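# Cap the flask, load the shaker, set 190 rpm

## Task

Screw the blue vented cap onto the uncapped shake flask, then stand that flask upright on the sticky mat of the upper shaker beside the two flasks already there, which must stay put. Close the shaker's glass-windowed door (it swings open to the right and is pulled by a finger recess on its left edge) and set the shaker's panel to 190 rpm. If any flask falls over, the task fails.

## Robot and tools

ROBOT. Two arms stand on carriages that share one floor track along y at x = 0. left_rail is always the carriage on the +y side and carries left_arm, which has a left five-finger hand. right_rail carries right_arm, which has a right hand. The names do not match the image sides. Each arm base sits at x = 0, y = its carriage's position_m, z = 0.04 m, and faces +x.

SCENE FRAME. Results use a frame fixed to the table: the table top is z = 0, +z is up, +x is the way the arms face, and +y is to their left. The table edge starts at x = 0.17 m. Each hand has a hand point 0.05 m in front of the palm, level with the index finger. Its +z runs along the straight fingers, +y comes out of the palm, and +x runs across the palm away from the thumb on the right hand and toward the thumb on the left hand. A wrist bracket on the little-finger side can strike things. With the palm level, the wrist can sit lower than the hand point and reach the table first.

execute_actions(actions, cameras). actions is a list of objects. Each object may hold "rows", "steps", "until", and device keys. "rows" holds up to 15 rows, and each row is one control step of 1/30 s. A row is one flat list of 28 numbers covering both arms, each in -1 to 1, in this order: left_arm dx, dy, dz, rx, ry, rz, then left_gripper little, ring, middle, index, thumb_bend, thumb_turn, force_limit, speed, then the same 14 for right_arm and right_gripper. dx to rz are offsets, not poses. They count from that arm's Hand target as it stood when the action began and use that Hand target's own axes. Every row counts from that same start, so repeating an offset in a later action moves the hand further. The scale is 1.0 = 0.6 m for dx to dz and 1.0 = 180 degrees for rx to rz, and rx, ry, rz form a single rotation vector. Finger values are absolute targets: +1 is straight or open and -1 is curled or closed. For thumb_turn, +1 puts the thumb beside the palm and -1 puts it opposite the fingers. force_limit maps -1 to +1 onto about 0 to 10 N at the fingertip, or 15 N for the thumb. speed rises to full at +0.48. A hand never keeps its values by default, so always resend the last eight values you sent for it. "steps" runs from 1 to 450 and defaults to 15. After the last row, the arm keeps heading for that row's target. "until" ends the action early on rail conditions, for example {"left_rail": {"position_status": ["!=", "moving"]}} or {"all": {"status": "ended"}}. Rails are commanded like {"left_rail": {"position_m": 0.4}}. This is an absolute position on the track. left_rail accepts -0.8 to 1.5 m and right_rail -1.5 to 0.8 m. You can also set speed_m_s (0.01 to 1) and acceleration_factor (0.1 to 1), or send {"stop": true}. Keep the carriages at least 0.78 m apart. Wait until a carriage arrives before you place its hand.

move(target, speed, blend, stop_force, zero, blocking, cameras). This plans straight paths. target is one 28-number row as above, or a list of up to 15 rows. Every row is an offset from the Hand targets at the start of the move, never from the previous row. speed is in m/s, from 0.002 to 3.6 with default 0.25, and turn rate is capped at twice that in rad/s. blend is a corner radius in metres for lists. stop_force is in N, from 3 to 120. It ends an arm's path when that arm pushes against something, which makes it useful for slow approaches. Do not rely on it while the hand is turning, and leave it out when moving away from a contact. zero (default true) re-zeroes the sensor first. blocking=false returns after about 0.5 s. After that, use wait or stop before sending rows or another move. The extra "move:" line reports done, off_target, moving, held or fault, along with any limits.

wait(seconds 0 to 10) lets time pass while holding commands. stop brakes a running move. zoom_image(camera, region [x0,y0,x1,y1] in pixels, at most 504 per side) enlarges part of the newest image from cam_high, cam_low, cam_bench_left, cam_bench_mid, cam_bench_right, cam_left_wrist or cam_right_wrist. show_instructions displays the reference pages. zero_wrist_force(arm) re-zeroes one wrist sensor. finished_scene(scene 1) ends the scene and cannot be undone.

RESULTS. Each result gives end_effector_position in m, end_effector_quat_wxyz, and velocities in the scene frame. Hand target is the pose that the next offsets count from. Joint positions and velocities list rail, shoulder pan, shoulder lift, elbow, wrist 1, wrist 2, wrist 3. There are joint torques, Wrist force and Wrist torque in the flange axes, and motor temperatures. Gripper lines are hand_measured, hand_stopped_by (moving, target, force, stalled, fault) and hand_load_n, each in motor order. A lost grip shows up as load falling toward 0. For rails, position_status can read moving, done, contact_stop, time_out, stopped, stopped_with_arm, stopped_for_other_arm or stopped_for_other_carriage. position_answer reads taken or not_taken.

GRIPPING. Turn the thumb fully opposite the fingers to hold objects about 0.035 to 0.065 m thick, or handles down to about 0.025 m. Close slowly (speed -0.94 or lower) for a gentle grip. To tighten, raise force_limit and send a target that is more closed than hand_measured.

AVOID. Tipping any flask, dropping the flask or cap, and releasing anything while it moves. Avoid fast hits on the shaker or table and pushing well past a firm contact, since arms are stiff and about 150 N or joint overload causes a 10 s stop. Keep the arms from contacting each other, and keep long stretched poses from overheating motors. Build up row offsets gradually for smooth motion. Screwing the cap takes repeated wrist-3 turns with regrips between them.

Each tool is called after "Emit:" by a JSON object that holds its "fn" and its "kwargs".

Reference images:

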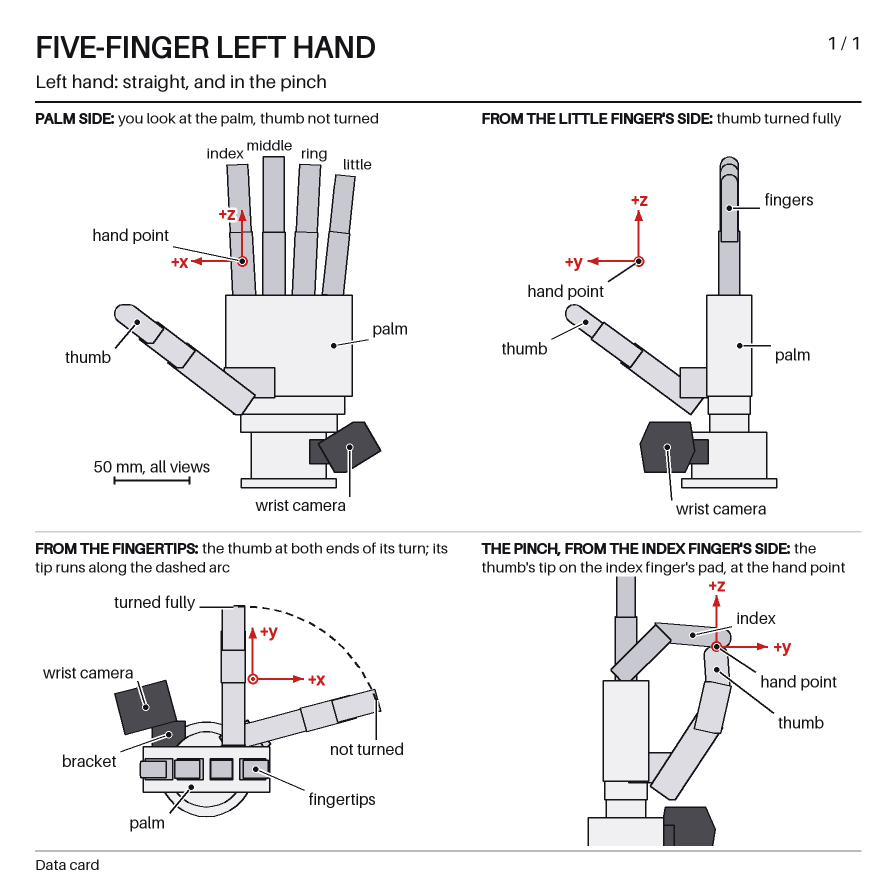

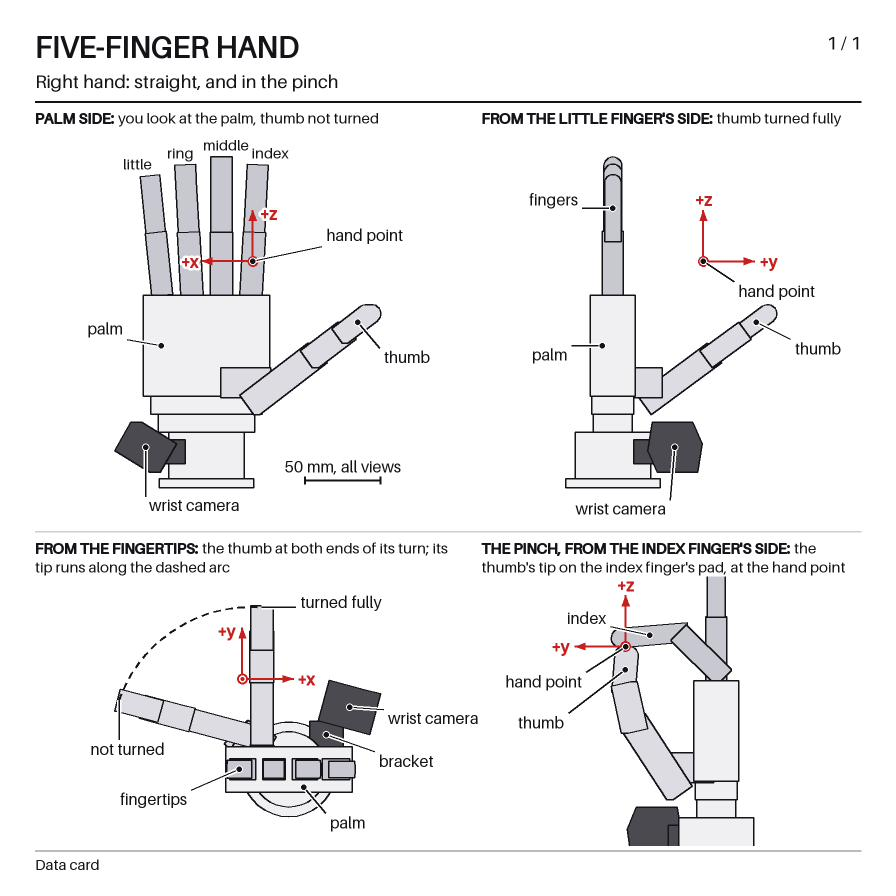

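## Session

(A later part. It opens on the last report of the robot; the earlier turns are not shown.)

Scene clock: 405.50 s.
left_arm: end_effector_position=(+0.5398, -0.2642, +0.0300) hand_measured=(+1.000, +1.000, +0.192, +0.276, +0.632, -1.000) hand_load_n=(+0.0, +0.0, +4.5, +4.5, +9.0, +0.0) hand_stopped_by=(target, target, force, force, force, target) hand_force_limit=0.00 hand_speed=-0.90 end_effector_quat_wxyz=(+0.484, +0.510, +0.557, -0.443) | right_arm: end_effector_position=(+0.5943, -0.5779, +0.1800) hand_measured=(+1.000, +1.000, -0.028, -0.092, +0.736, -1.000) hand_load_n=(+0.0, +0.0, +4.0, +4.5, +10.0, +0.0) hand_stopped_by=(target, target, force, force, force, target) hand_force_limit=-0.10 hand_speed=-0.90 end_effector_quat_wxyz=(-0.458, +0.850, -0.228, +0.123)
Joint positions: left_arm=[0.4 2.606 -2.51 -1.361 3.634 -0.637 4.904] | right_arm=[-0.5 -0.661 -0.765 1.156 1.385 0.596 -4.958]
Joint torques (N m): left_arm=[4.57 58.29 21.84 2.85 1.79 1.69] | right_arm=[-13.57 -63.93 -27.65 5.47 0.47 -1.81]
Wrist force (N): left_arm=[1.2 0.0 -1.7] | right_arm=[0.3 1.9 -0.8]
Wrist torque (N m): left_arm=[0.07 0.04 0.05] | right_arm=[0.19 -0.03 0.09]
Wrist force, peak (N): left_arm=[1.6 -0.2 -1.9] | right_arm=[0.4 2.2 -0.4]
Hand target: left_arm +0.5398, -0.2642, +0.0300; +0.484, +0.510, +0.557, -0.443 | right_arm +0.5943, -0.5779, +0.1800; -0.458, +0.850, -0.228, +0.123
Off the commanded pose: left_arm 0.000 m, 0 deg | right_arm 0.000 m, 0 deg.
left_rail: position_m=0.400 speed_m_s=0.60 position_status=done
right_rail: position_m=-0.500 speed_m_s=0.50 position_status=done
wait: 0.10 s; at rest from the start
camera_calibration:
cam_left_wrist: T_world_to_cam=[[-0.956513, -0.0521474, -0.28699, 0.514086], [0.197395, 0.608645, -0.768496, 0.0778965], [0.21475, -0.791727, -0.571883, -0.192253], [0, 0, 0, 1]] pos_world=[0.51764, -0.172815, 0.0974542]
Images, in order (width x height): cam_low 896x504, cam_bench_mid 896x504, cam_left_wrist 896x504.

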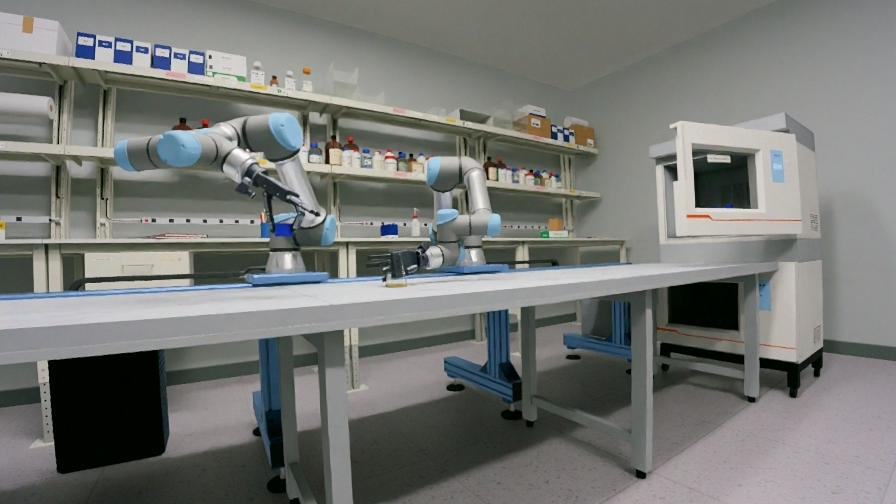

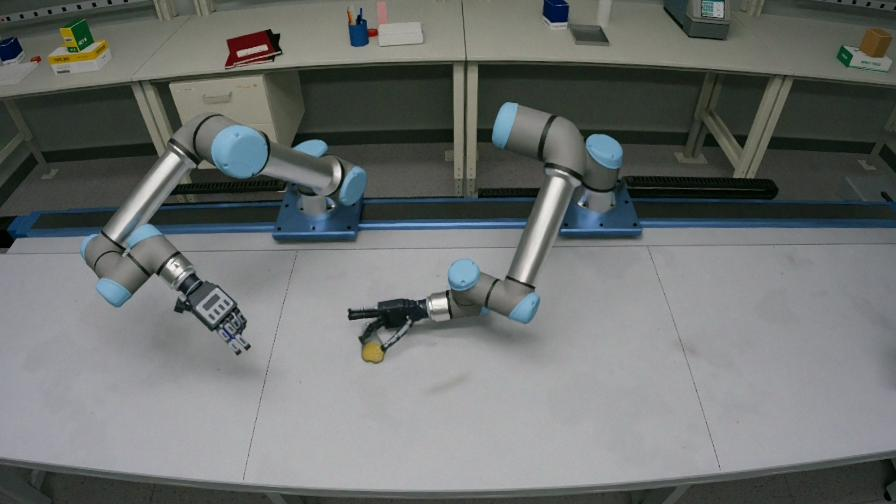

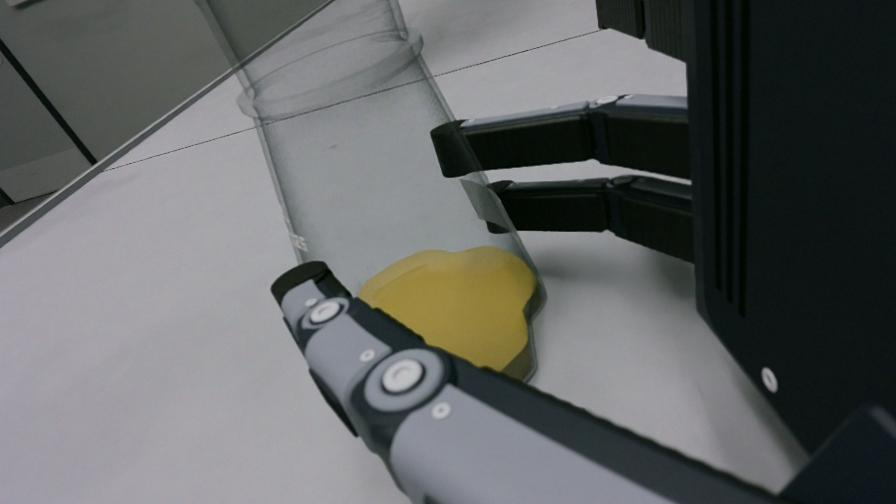

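Emit:
{"fn": "move", "kwargs": {"target": [[0,0,0,0,0,0,1,1,-0.35,-0.35,0.05,-1,0,-0.9,-0.3482,-0.2625,0.3378,0,-0.1624,-0.1069,1,1,-0.45,-0.45,0.1,-1,-0.1,-0.9]], "speed": 0.2, "cameras": ["cam_low","cam_high","cam_bench_mid","cam_right_wrist","cam_left_wrist"]}}

Emit:
{"fn": "zoom_image", "kwargs": {"camera": "cam_low", "region": [330, 200, 460, 300]}}

Emit:
{"fn": "zoom_image", "kwargs": {"camera": "cam_bench_mid", "region": [310, 270, 440, 390]}}

Emit:
{"fn": "zoom_image", "kwargs": {"camera": "cam_high", "region": [440, 320, 560, 430]}}

Scene clock: 419.87 s.
left_arm: end_effector_position=(+0.5398, -0.2642, +0.0300) hand_measured=(+1.000, +1.000, +0.192, +0.276, +0.632, -1.000) hand_load_n=(+0.0, +0.0, +4.5, +4.5, +9.5, +0.0) hand_stopped_by=(target, target, force, force, force, target) hand_force_limit=0.00 hand_speed=-0.90 end_effector_quat_wxyz=(+0.484, +0.510, +0.557, -0.443) | right_arm: end_effector_position=(+0.5414, -0.2518, +0.2001) hand_measured=(+1.000, +1.000, -0.028, -0.092, +0.736, -1.000) hand_load_n=(+0.0, +0.0, +4.0, +4.5, +9.5, +0.0) hand_stopped_by=(target, target, force, force, force, target) hand_force_limit=-0.10 hand_speed=-0.90 end_effector_quat_wxyz=(-0.474, +0.879, +0.038, -0.021)
Joint positions: left_arm=[0.4 2.606 -2.51 -1.361 3.634 -0.637 4.904] | right_arm=[-0.5 -0.099 -0.769 1.126 1.488 0.608 -5.042]
Joint torques (N m): left_arm=[5.08 59.58 21.84 2.73 1.84 1.71] | right_arm=[12.58 -40.66 -27.57 5.5 -1.26 2.17]
Wrist force (N): left_arm=[1.2 0.1 -1.5] | right_arm=[0.2 1.9 -0.3]
Wrist torque (N m): left_arm=[0.09 0.09 0.02] | right_arm=[0.17 -0.03 -0.01]
Wrist force, peak (N): left_arm=[1.5 0.1 -1.8] | right_arm=[0.8 2.7 -1.0]
Hand target: left_arm +0.5398, -0.2642, +0.0300; +0.484, +0.510, +0.557, -0.443 | right_arm +0.5414, -0.2517, +0.2001; -0.474, +0.880, +0.038, -0.021
Off the commanded pose: left_arm 0.000 m, 0 deg | right_arm 0.000 m, 0 deg.
left_rail: position_m=0.400 speed_m_s=0.60 position_status=done
right_rail: position_m=-0.500 speed_m_s=0.50 position_status=done
move: done
camera_calibration:
cam_left_wrist: T_world_to_cam=[[-0.956513, -0.0521474, -0.28699, 0.514086], [0.197395, 0.608645, -0.768496, 0.0778965], [0.21475, -0.791727, -0.571883, -0.192253], [0, 0, 0, 1]] pos_world=[0.51764, -0.172815, 0.0974542]
cam_right_wrist: T_world_to_cam=[[0.282614, -0.506618, -0.814535, -0.112831], [-0.812006, -0.578411, 0.0780197, 0.27994], [-0.510663, 0.639358, -0.574844, 0.664766], [0, 0, 0, 1]] pos_world=[0.598671, -0.320265, 0.268391]
Images, in order (width x height): cam_high 896x504, cam_low 896x504, cam_bench_mid 896x504, cam_left_wrist 896x504, cam_right_wrist 896x504.

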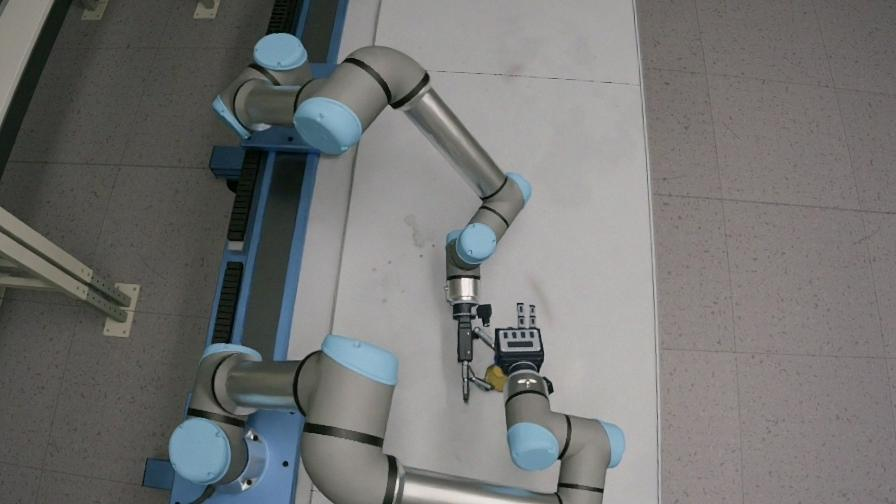

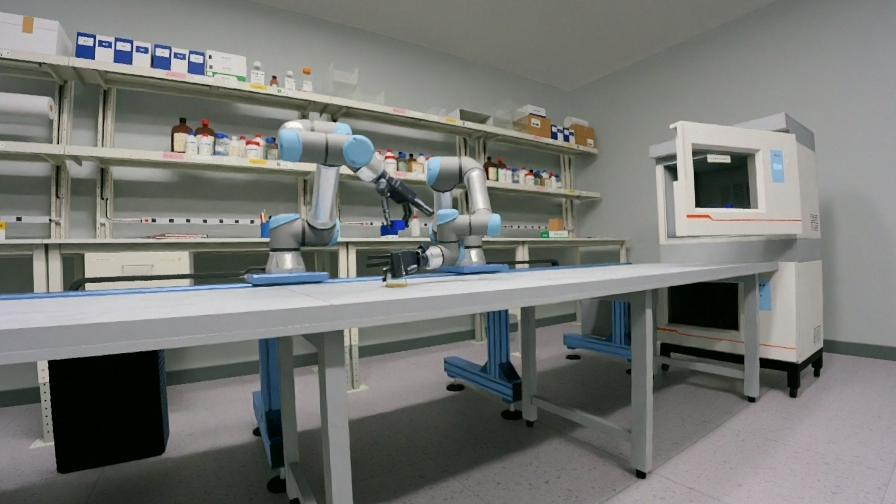

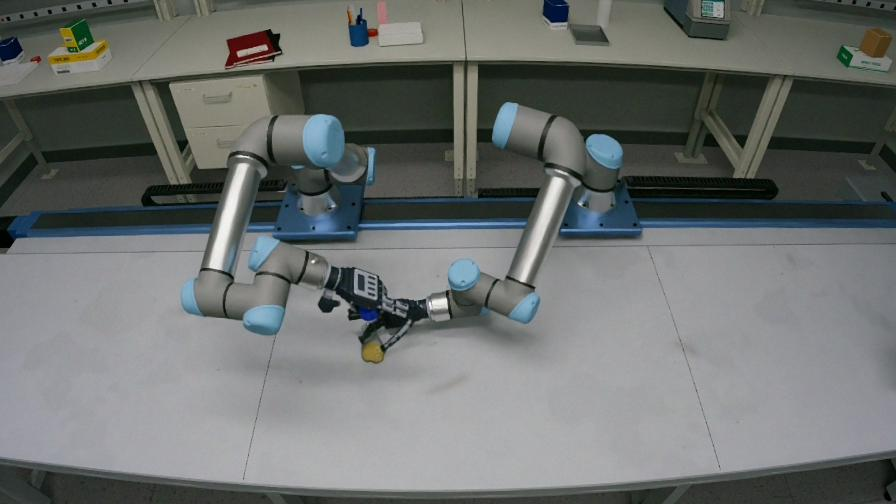

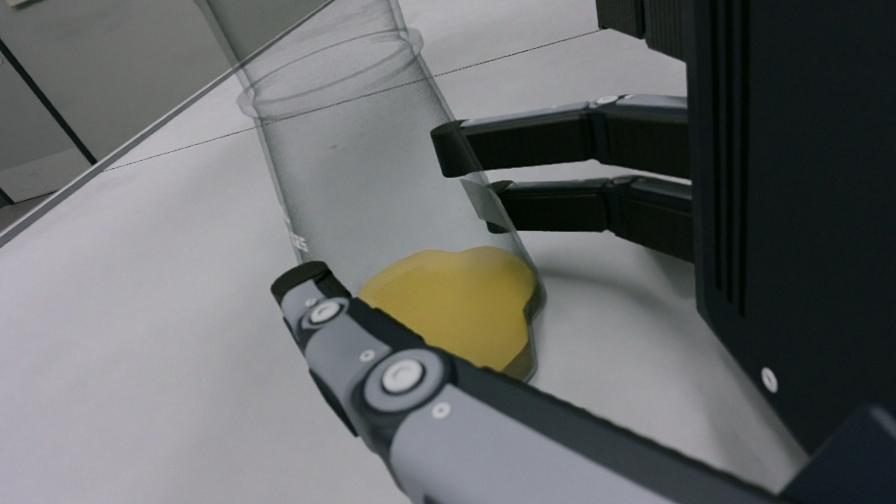

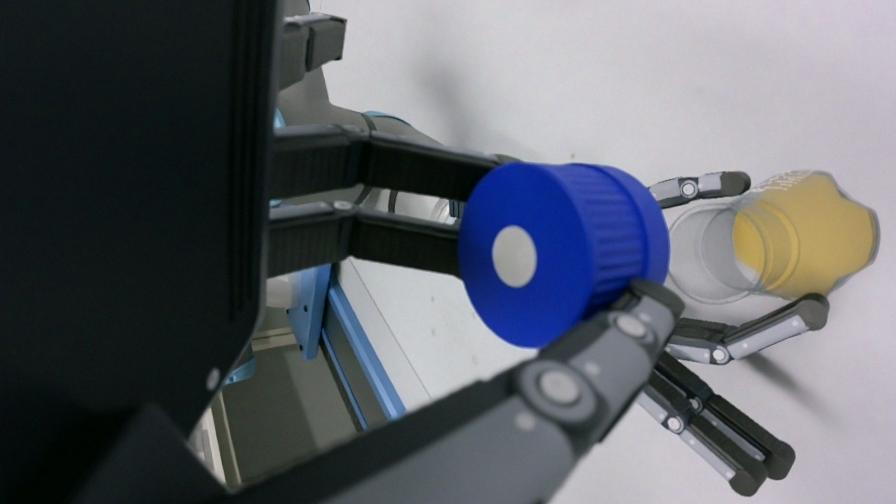

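Scaled by 3.877 from the camera's 896x504 image, which has a finer 1280x720 frame.

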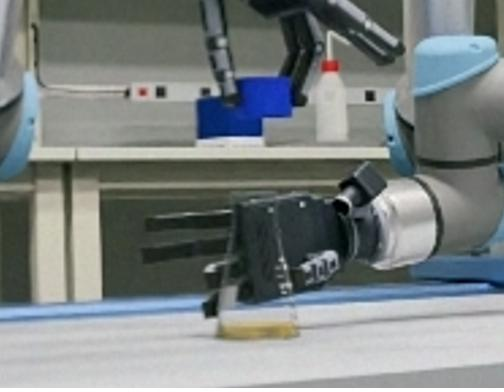

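Scaled by 3.877 from the camera's 896x504 image, which has a finer 1280x720 frame.

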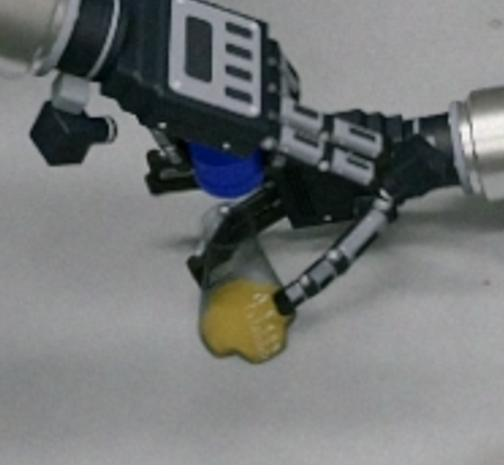

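Scaled by 4.200 from the camera's 896x504 image, which has a finer 1280x720 frame.

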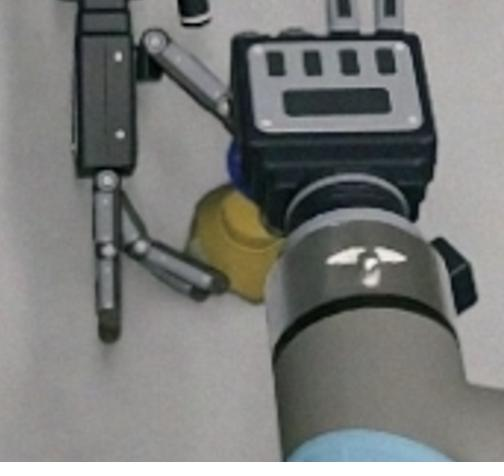

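Emit:
{"fn": "zoom_image", "kwargs": {"camera": "cam_low", "region": [375, 210, 425, 295]}}

Emit:
{"fn": "zoom_image", "kwargs": {"camera": "cam_right_wrist", "region": [430, 120, 896, 380]}}

Scaled by 5.929 from the camera's 896x504 image, which has a finer 1280x720 frame.

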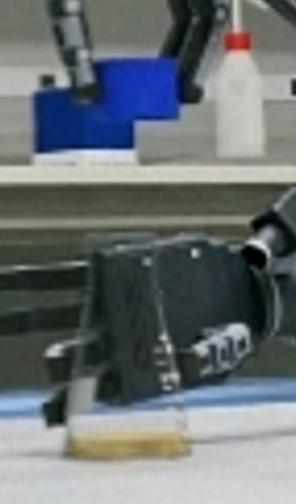

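Scaled by 1.082 from the camera's 896x504 image, which has a finer 1280x720 frame.

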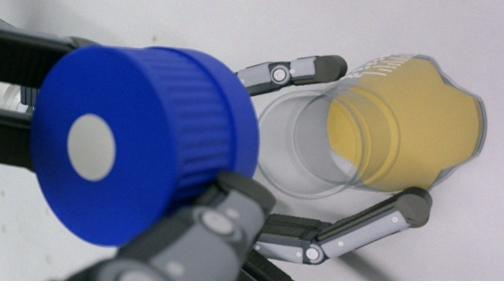

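Emit:
{"fn": "zoom_image", "kwargs": {"camera": "cam_bench_mid", "region": [350, 300, 400, 370]}}

Scaled by 7.200 from the camera's 896x504 image, which has a finer 1280x720 frame.

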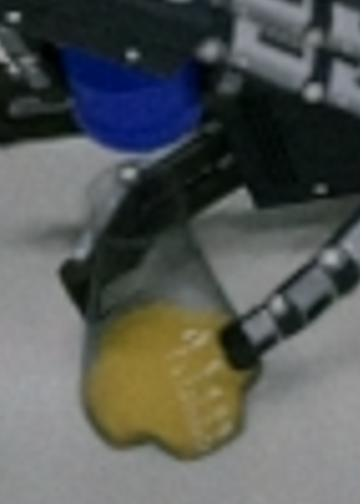

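Emit:
{"fn": "move", "kwargs": {"target": [[0,0,0,0,0,0,1,1,-0.35,-0.35,0.05,-1,0,-0.9,-0.0062,0.0697,0.0305,0,0,0,1,1,-0.45,-0.45,0.1,-1,-0.1,-0.9]], "speed": 0.08, "stop_force": 4, "cameras": ["cam_low","cam_high","cam_bench_mid","cam_bench_left","cam_bench_right","cam_left_wrist"]}}

Emit:
{"fn": "zoom_image", "kwargs": {"camera": "cam_low", "region": [375, 220, 425, 295]}}

Emit:
{"fn": "zoom_image", "kwargs": {"camera": "cam_bench_mid", "region": [345, 300, 400, 370]}}

Emit:
{"fn": "zoom_image", "kwargs": {"camera": "cam_high", "region": [470, 340, 530, 400]}}

Scene clock: 443.90 s.
left_arm: end_effector_position=(+0.5398, -0.2642, +0.0300) hand_measured=(+1.000, +1.000, +0.192, +0.276, +0.632, -1.000) hand_load_n=(+0.0, +0.0, +4.5, +4.5, +9.0, +0.0) hand_stopped_by=(target, target, force, force, force, target) hand_force_limit=0.00 hand_speed=-0.90 end_effector_quat_wxyz=(+0.484, +0.510, +0.557, -0.443) | right_arm: end_effector_position=(+0.5383, -0.2598, +0.1551) hand_measured=(+1.000, +1.000, -0.028, -0.092, +0.736, -1.000) hand_load_n=(+0.0, +0.0, +4.0, +4.5, +10.0, +0.0) hand_stopped_by=(target, target, force, force, force, target) hand_force_limit=-0.10 hand_speed=-0.90 end_effector_quat_wxyz=(-0.474, +0.880, +0.038, -0.021)
Joint positions: left_arm=[0.4 2.606 -2.51 -1.361 3.634 -0.637 4.904] | right_arm=[-0.5 -0.113 -0.732 1.187 1.409 0.612 -5.066]
Joint torques (N m): left_arm=[4.46 58.33 21.96 2.78 1.73 1.56] | right_arm=[-13.41 -39.91 -7.87 0.27 0.53 -1.75]
Wrist force (N): left_arm=[0.9 0.1 -1.9] | right_arm=[0.1 2.1 -0.4]
Wrist torque (N m): left_arm=[0.11 0.07 0.03] | right_arm=[0.22 0.01 0.09]
Wrist force, peak (N): left_arm=[1.4 0.2 -1.9] | right_arm=[0.4 2.4 -0.2]
Hand target: left_arm +0.5398, -0.2642, +0.0300; +0.484, +0.510, +0.557, -0.443 | right_arm +0.5383, -0.2598, +0.1551; -0.474, +0.880, +0.038, -0.021
Off the commanded pose: left_arm 0.000 m, 0 deg | right_arm 0.000 m, 0 deg.
left_rail: position_m=0.400 speed_m_s=0.60 position_status=done
right_rail: position_m=-0.500 speed_m_s=0.50 position_status=done
move: done
camera_calibration:
cam_left_wrist: T_world_to_cam=[[-0.956513, -0.0521474, -0.28699, 0.514086], [0.197395, 0.608645, -0.768496, 0.0778965], [0.21475, -0.791727, -0.571883, -0.192253], [0, 0, 0, 1]] pos_world=[0.51764, -0.172815, 0.0974542]
Images, in order (width x height): cam_high 896x504, cam_low 896x504, cam_bench_left 896x504, cam_bench_mid 896x504, cam_bench_right 896x504, cam_left_wrist 896x504.

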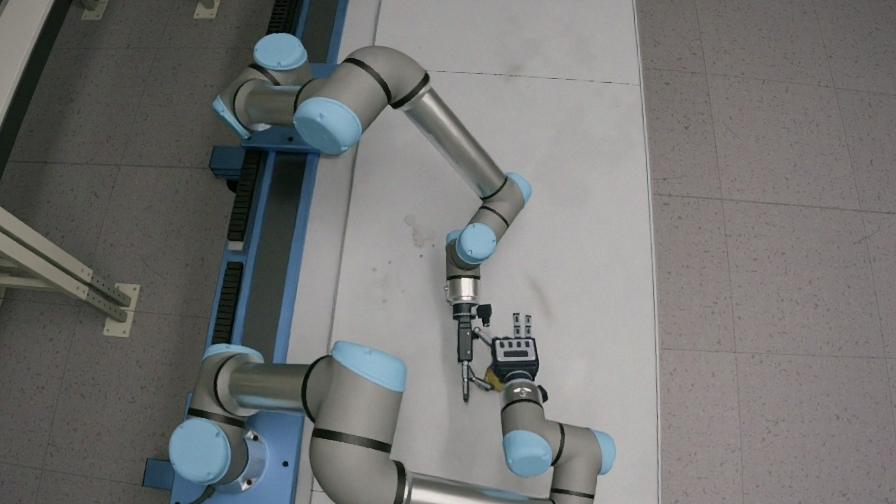

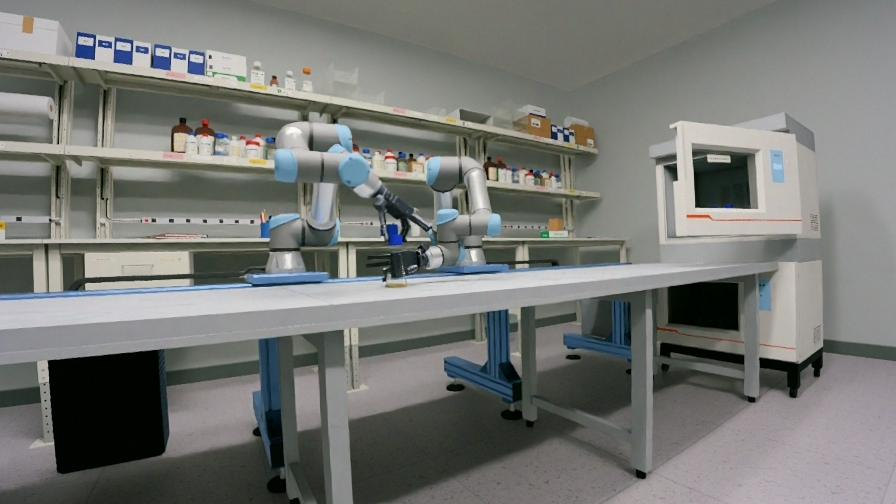

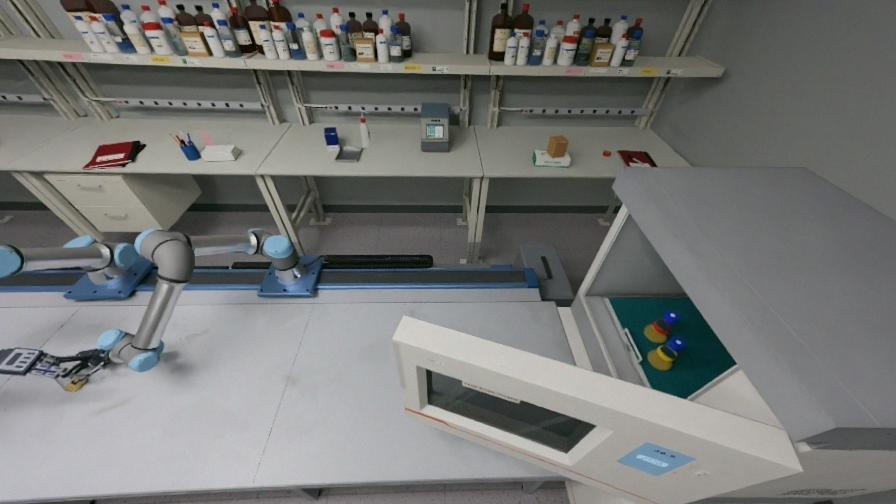

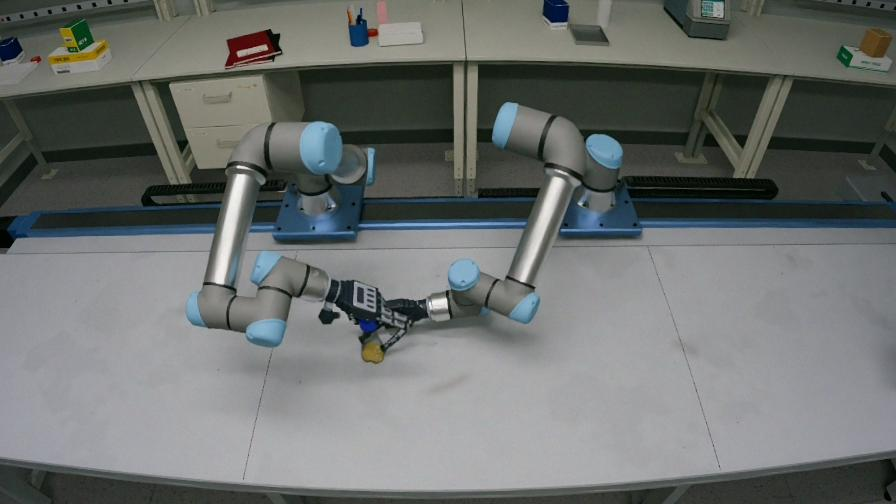

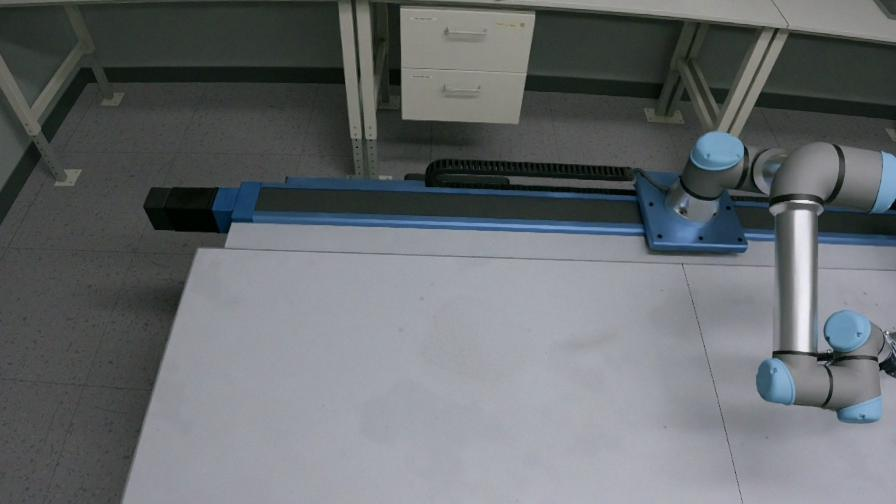

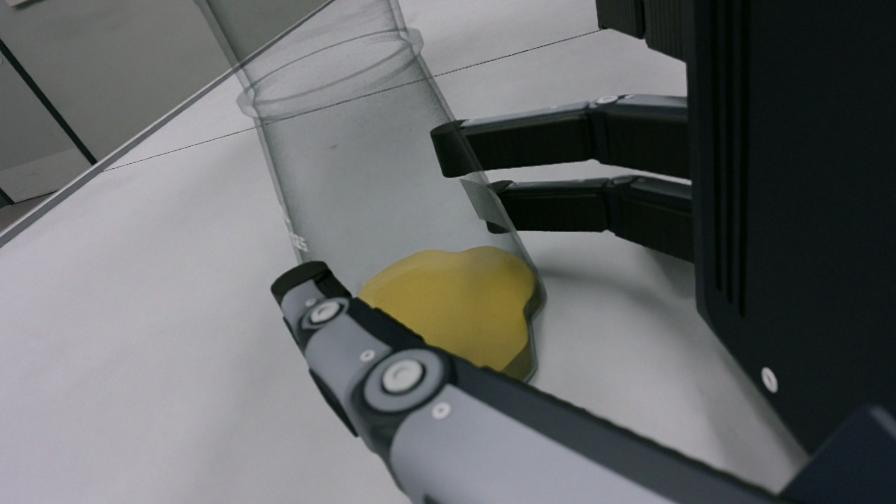

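Scaled by 6.720 from the camera's 896x504 image, which has a finer 1280x720 frame.

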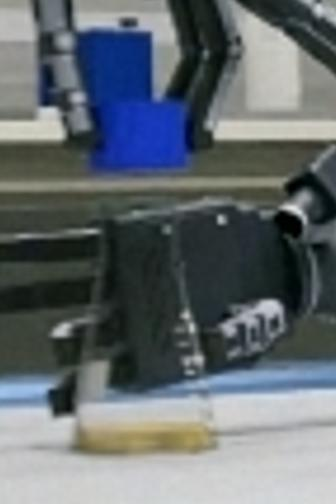

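Scaled by 7.200 from the camera's 896x504 image, which has a finer 1280x720 frame.

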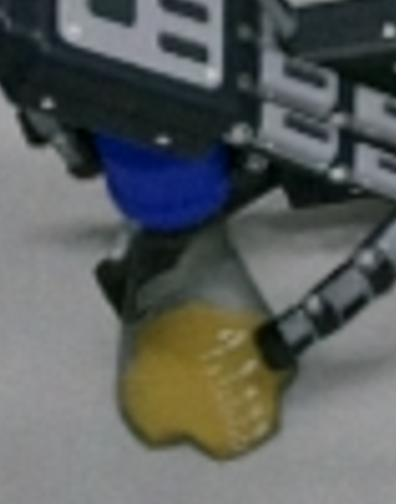

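Scaled by 8.400 from the camera's 896x504 image, which has a finer 1280x720 frame.

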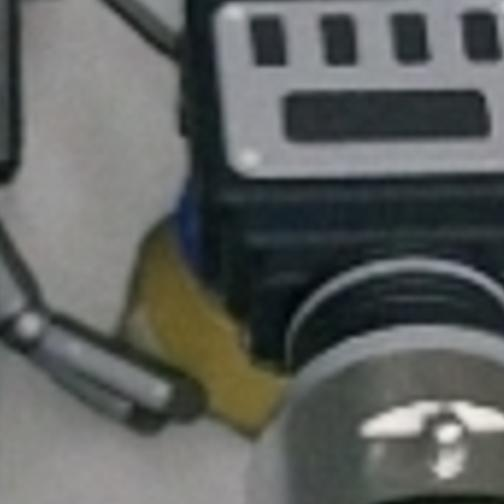

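Emit:
{"fn": "move", "kwargs": {"target": [[0,0,0,0,0,0,1,1,-0.35,-0.35,0.05,-1,0,-0.9,0.0107,-0.0017,0.0026,0,0.1392,0.0917,1,1,-0.45,-0.45,0.1,-1,-0.1,-0.9],[0,0,0,0,0,0,1,1,-0.35,-0.35,0.05,-1,0,-0.9,0.0237,-0.0006,0.0008,0,0.2783,0.1833,1,1,-0.45,-0.45,0.1,-1,-0.1,-0.9],[0,0,0,0,0,0,1,1,-0.35,-0.35,0.05,-1,0,-0.9,0.034,0.004,-0.0061,0,0.4175,0.275,1,1,-0.45,-0.45,0.1,-1,-0.1,-0.9]], "speed": 0.3, "blend": [0.003,0.003,0], "cameras": ["cam_low","cam_high","cam_bench_mid"]}}

Emit:
{"fn": "zoom_image", "kwargs": {"camera": "cam_low", "region": [375, 220, 425, 295]}}

Emit:
{"fn": "zoom_image", "kwargs": {"camera": "cam_bench_mid", "region": [345, 300, 400, 370]}}

Emit:
{"fn": "zoom_image", "kwargs": {"camera": "cam_high", "region": [450, 320, 550, 410]}}

Scene clock: 460.53 s.
left_arm: end_effector_position=(+0.5398, -0.2642, +0.0300) hand_measured=(+1.000, +1.000, +0.192, +0.276, +0.632, -1.000) hand_load_n=(+0.0, +0.0, +4.5, +4.5, +9.0, +0.0) hand_stopped_by=(target, target, force, force, force, target) hand_force_limit=0.00 hand_speed=-0.90 end_effector_quat_wxyz=(+0.484, +0.510, +0.557, -0.443) | right_arm: end_effector_position=(+0.5590, -0.2624, +0.1551) hand_measured=(+1.000, +1.000, -0.028, -0.092, +0.736, -1.000) hand_load_n=(+0.0, +0.0, +4.0, +4.5, +10.0, -0.5) hand_stopped_by=(target, target, force, force, force, target) hand_force_limit=-0.10 hand_speed=-0.90 end_effector_quat_wxyz=(-0.350, +0.649, -0.595, +0.320)
Joint positions: left_arm=[0.4 2.606 -2.51 -1.361 3.634 -0.637 4.904] | right_arm=[-0.5 0.146 -1.287 1.776 0.094 1.619 -3.109]
Joint torques (N m): left_arm=[4.59 58.59 21.55 2.87 1.57 1.61] | right_arm=[11.6 -20.91 -29.84 2.76 1.87 1.84]
Wrist force (N): left_arm=[1.2 0.0 -1.6] | right_arm=[0.2 1.8 -0.3]
Wrist torque (N m): left_arm=[0.07 0.08 0.04] | right_arm=[0.13 -0.01 -0.01]
Wrist force, peak (N): left_arm=[1.6 -0.3 -1.8] | right_arm=[0.4 2.4 -0.5]
Hand target: left_arm +0.5398, -0.2642, +0.0300; +0.484, +0.510, +0.557, -0.443 | right_arm +0.5590, -0.2624, +0.1551; -0.350, +0.649, -0.595, +0.320
Off the commanded pose: left_arm 0.000 m, 0 deg | right_arm 0.000 m, 0 deg.
left_rail: position_m=0.400 speed_m_s=0.60 position_status=done
right_rail: position_m=-0.500 speed_m_s=0.50 position_status=done
move: done
Images, in order (width x height): cam_high 896x504, cam_low 896x504, cam_bench_mid 896x504.

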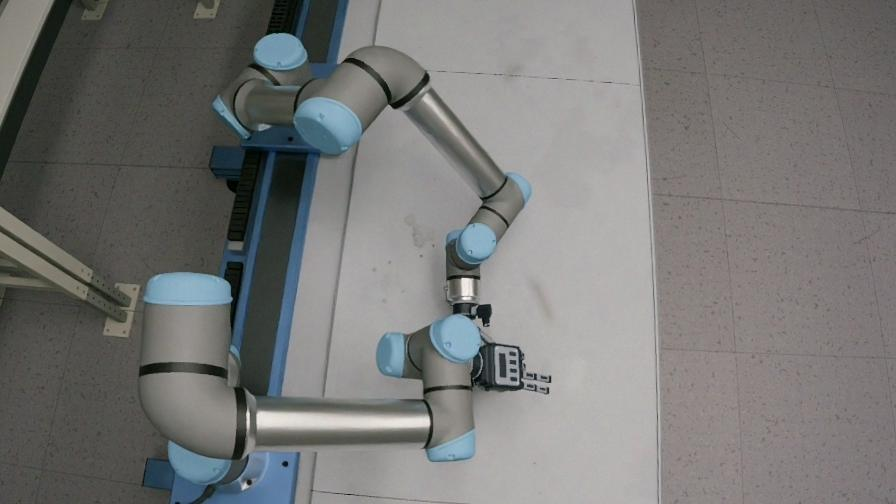

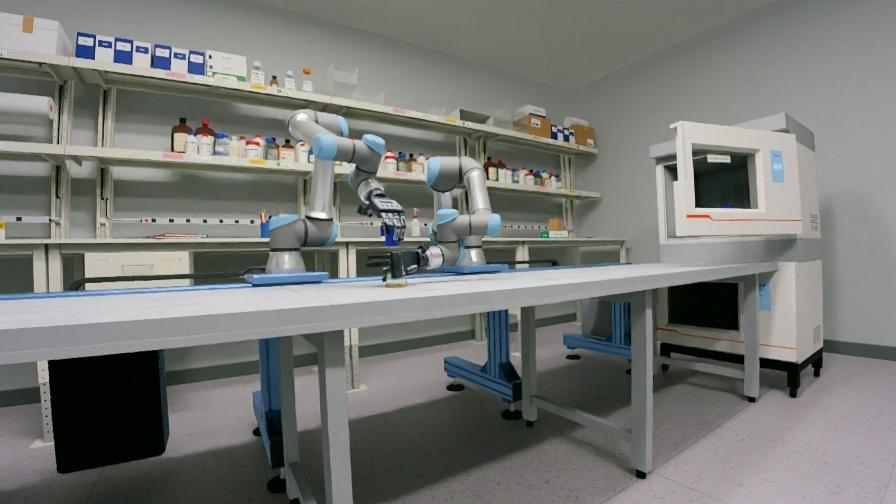

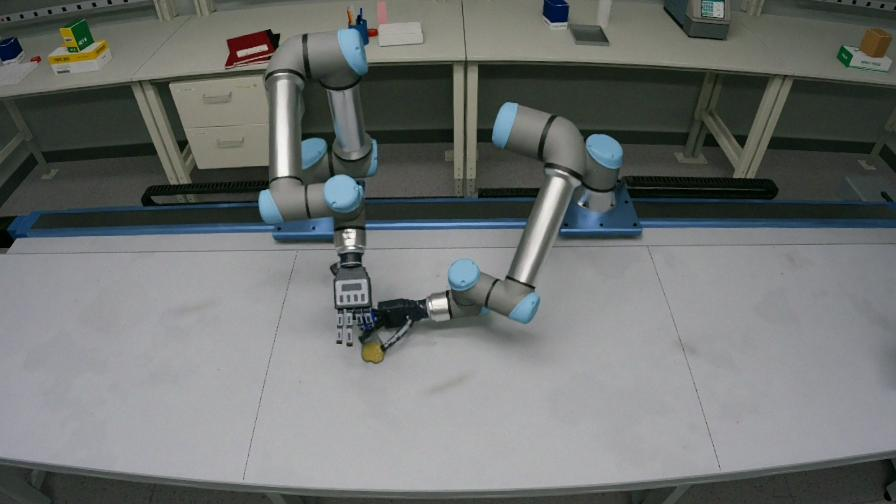

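Scaled by 6.720 from the camera's 896x504 image, which has a finer 1280x720 frame.

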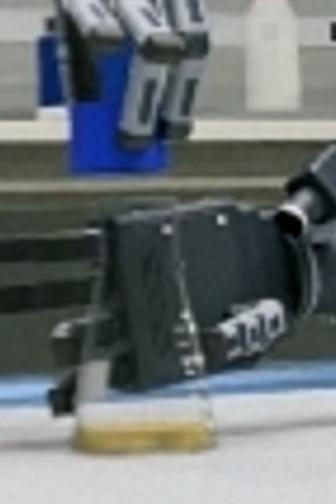

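Scaled by 7.200 from the camera's 896x504 image, which has a finer 1280x720 frame.

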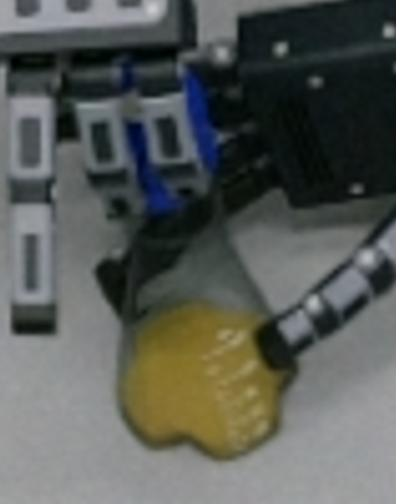

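Scaled by 5.040 from the camera's 896x504 image, which has a finer 1280x720 frame.

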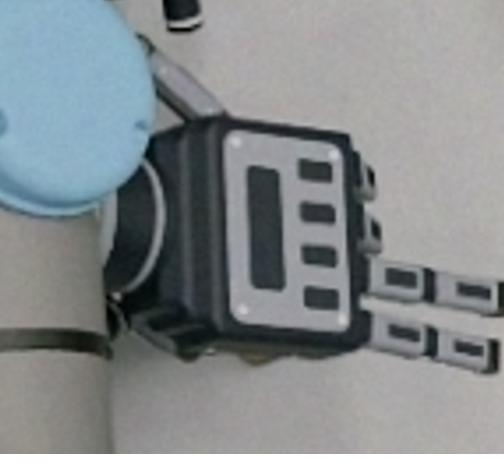

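Emit:
{"fn": "move", "kwargs": {"target": [[0,0,0,0,0,0,1,1,-0.35,-0.35,0.05,-1,0,-0.9,-0.01037,0.005793,-0.008795,0,-0.13917,-0.09167,1,1,-0.45,-0.45,0.1,-1,-0.1,-0.9],[0,0,0,0,0,0,1,1,-0.35,-0.35,0.05,-1,0,-0.9,-0.01212,0.012907,-0.019595,0,-0.27833,-0.18333,1,1,-0.45,-0.45,0.1,-1,-0.1,-0.9],[0,0,0,0,0,0,1,1,-0.35,-0.35,0.05,-1,0,-0.9,-0.00522,0.01881,-0.02856,0,-0.4175,-0.275,1,1,-0.45,-0.45,0.1,-1,-0.1,-0.9]], "blend": [0.003,0.003,0], "speed": 0.3, "cameras": ["cam_low","cam_bench_mid"]}}

Scene clock: 494.37 s.
left_arm: end_effector_position=(+0.5398, -0.2642, +0.0300) hand_measured=(+1.000, +1.000, +0.192, +0.276, +0.632, -1.000) hand_load_n=(+0.0, +0.0, +4.5, +5.0, +9.0, +0.0) hand_stopped_by=(target, target, force, force, force, target) hand_force_limit=0.00 hand_speed=-0.90 end_effector_quat_wxyz=(+0.484, +0.510, +0.557, -0.443) | right_arm: end_effector_position=(+0.5383, -0.2611, +0.1551) hand_measured=(+1.000, +1.000, -0.028, -0.092, +0.736, -1.000) hand_load_n=(+0.0, +0.0, +4.0, +4.5, +10.0, +0.0) hand_stopped_by=(target, target, force, force, force, target) hand_force_limit=-0.10 hand_speed=-0.90 end_effector_quat_wxyz=(-0.474, +0.880, +0.038, -0.021) end_effector_velocity=(+0.000, +0.000, -0.001) end_effector_angular_velocity=(+0.000, -0.002, +0.005)
Joint positions: left_arm=[0.4 2.606 -2.51 -1.361 3.634 -0.637 4.904] | right_arm=[-0.5 -0.115 -0.732 1.189 1.411 0.613 -5.07]
Joint velocities: left_arm=[within noise] | right_arm=[0 0.001 0.002 -0.001 0.003 0.001 -0.006]
Joint torques (N m): left_arm=[4.58 58.65 21.26 2.89 1.66 1.59] | right_arm=[12.74 -40.05 -26.83 5.34 0.62 -2.06]
Wrist force (N): left_arm=[1.1 0.0 -1.9] | right_arm=[0.0 1.8 -0.3]
Wrist torque (N m): left_arm=[0.09 0.08 0.03] | right_arm=[0.16 0.01 0.08]
Wrist force, peak (N): left_arm=[1.4 -0.1 -1.9] | right_arm=[0.3 2.4 -0.5]
Hand target: left_arm +0.5398, -0.2642, +0.0300; +0.484, +0.510, +0.557, -0.443 | right_arm +0.5383, -0.2611, +0.1551; -0.474, +0.880, +0.038, -0.021
Off the commanded pose: left_arm 0.000 m, 0 deg | right_arm 0.000 m, 0 deg.
left_rail: position_m=0.400 speed_m_s=0.60 position_status=done
right_rail: position_m=-0.500 speed_m_s=0.50 position_status=done
move: done
Images, in order (width x height): cam_low 896x504, cam_bench_mid 896x504.

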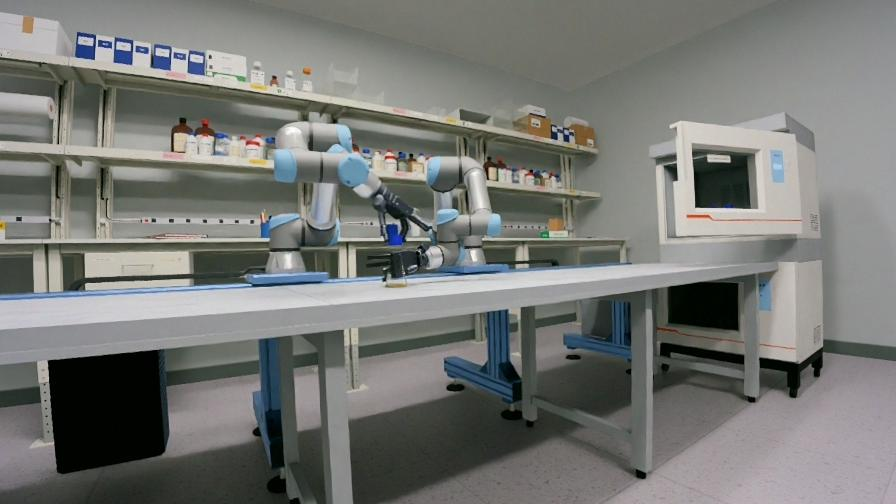

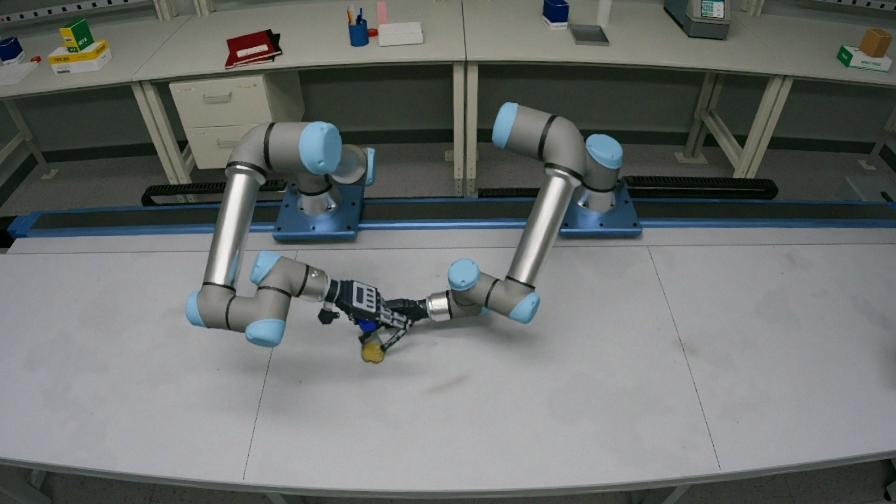

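Emit:
{"fn": "zoom_image", "kwargs": {"camera": "cam_low", "region": [375, 220, 425, 295]}}

Emit:
{"fn": "zoom_image", "kwargs": {"camera": "cam_bench_mid", "region": [345, 300, 400, 370]}}

Scaled by 6.720 from the camera's 896x504 image, which has a finer 1280x720 frame.

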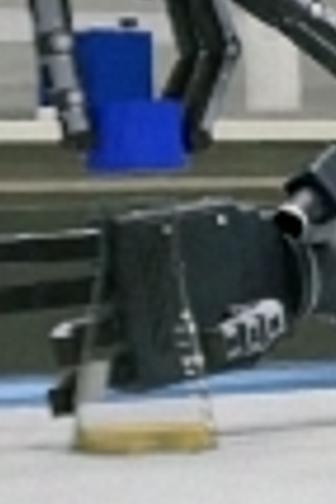

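Scaled by 7.200 from the camera's 896x504 image, which has a finer 1280x720 frame.

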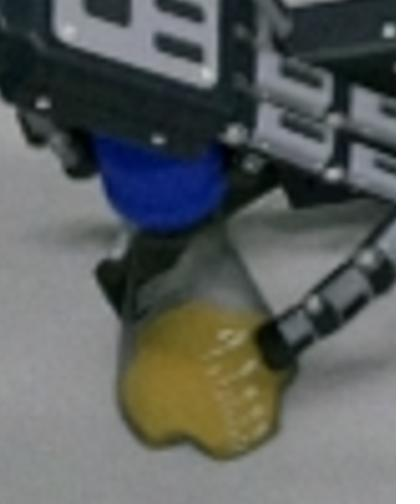

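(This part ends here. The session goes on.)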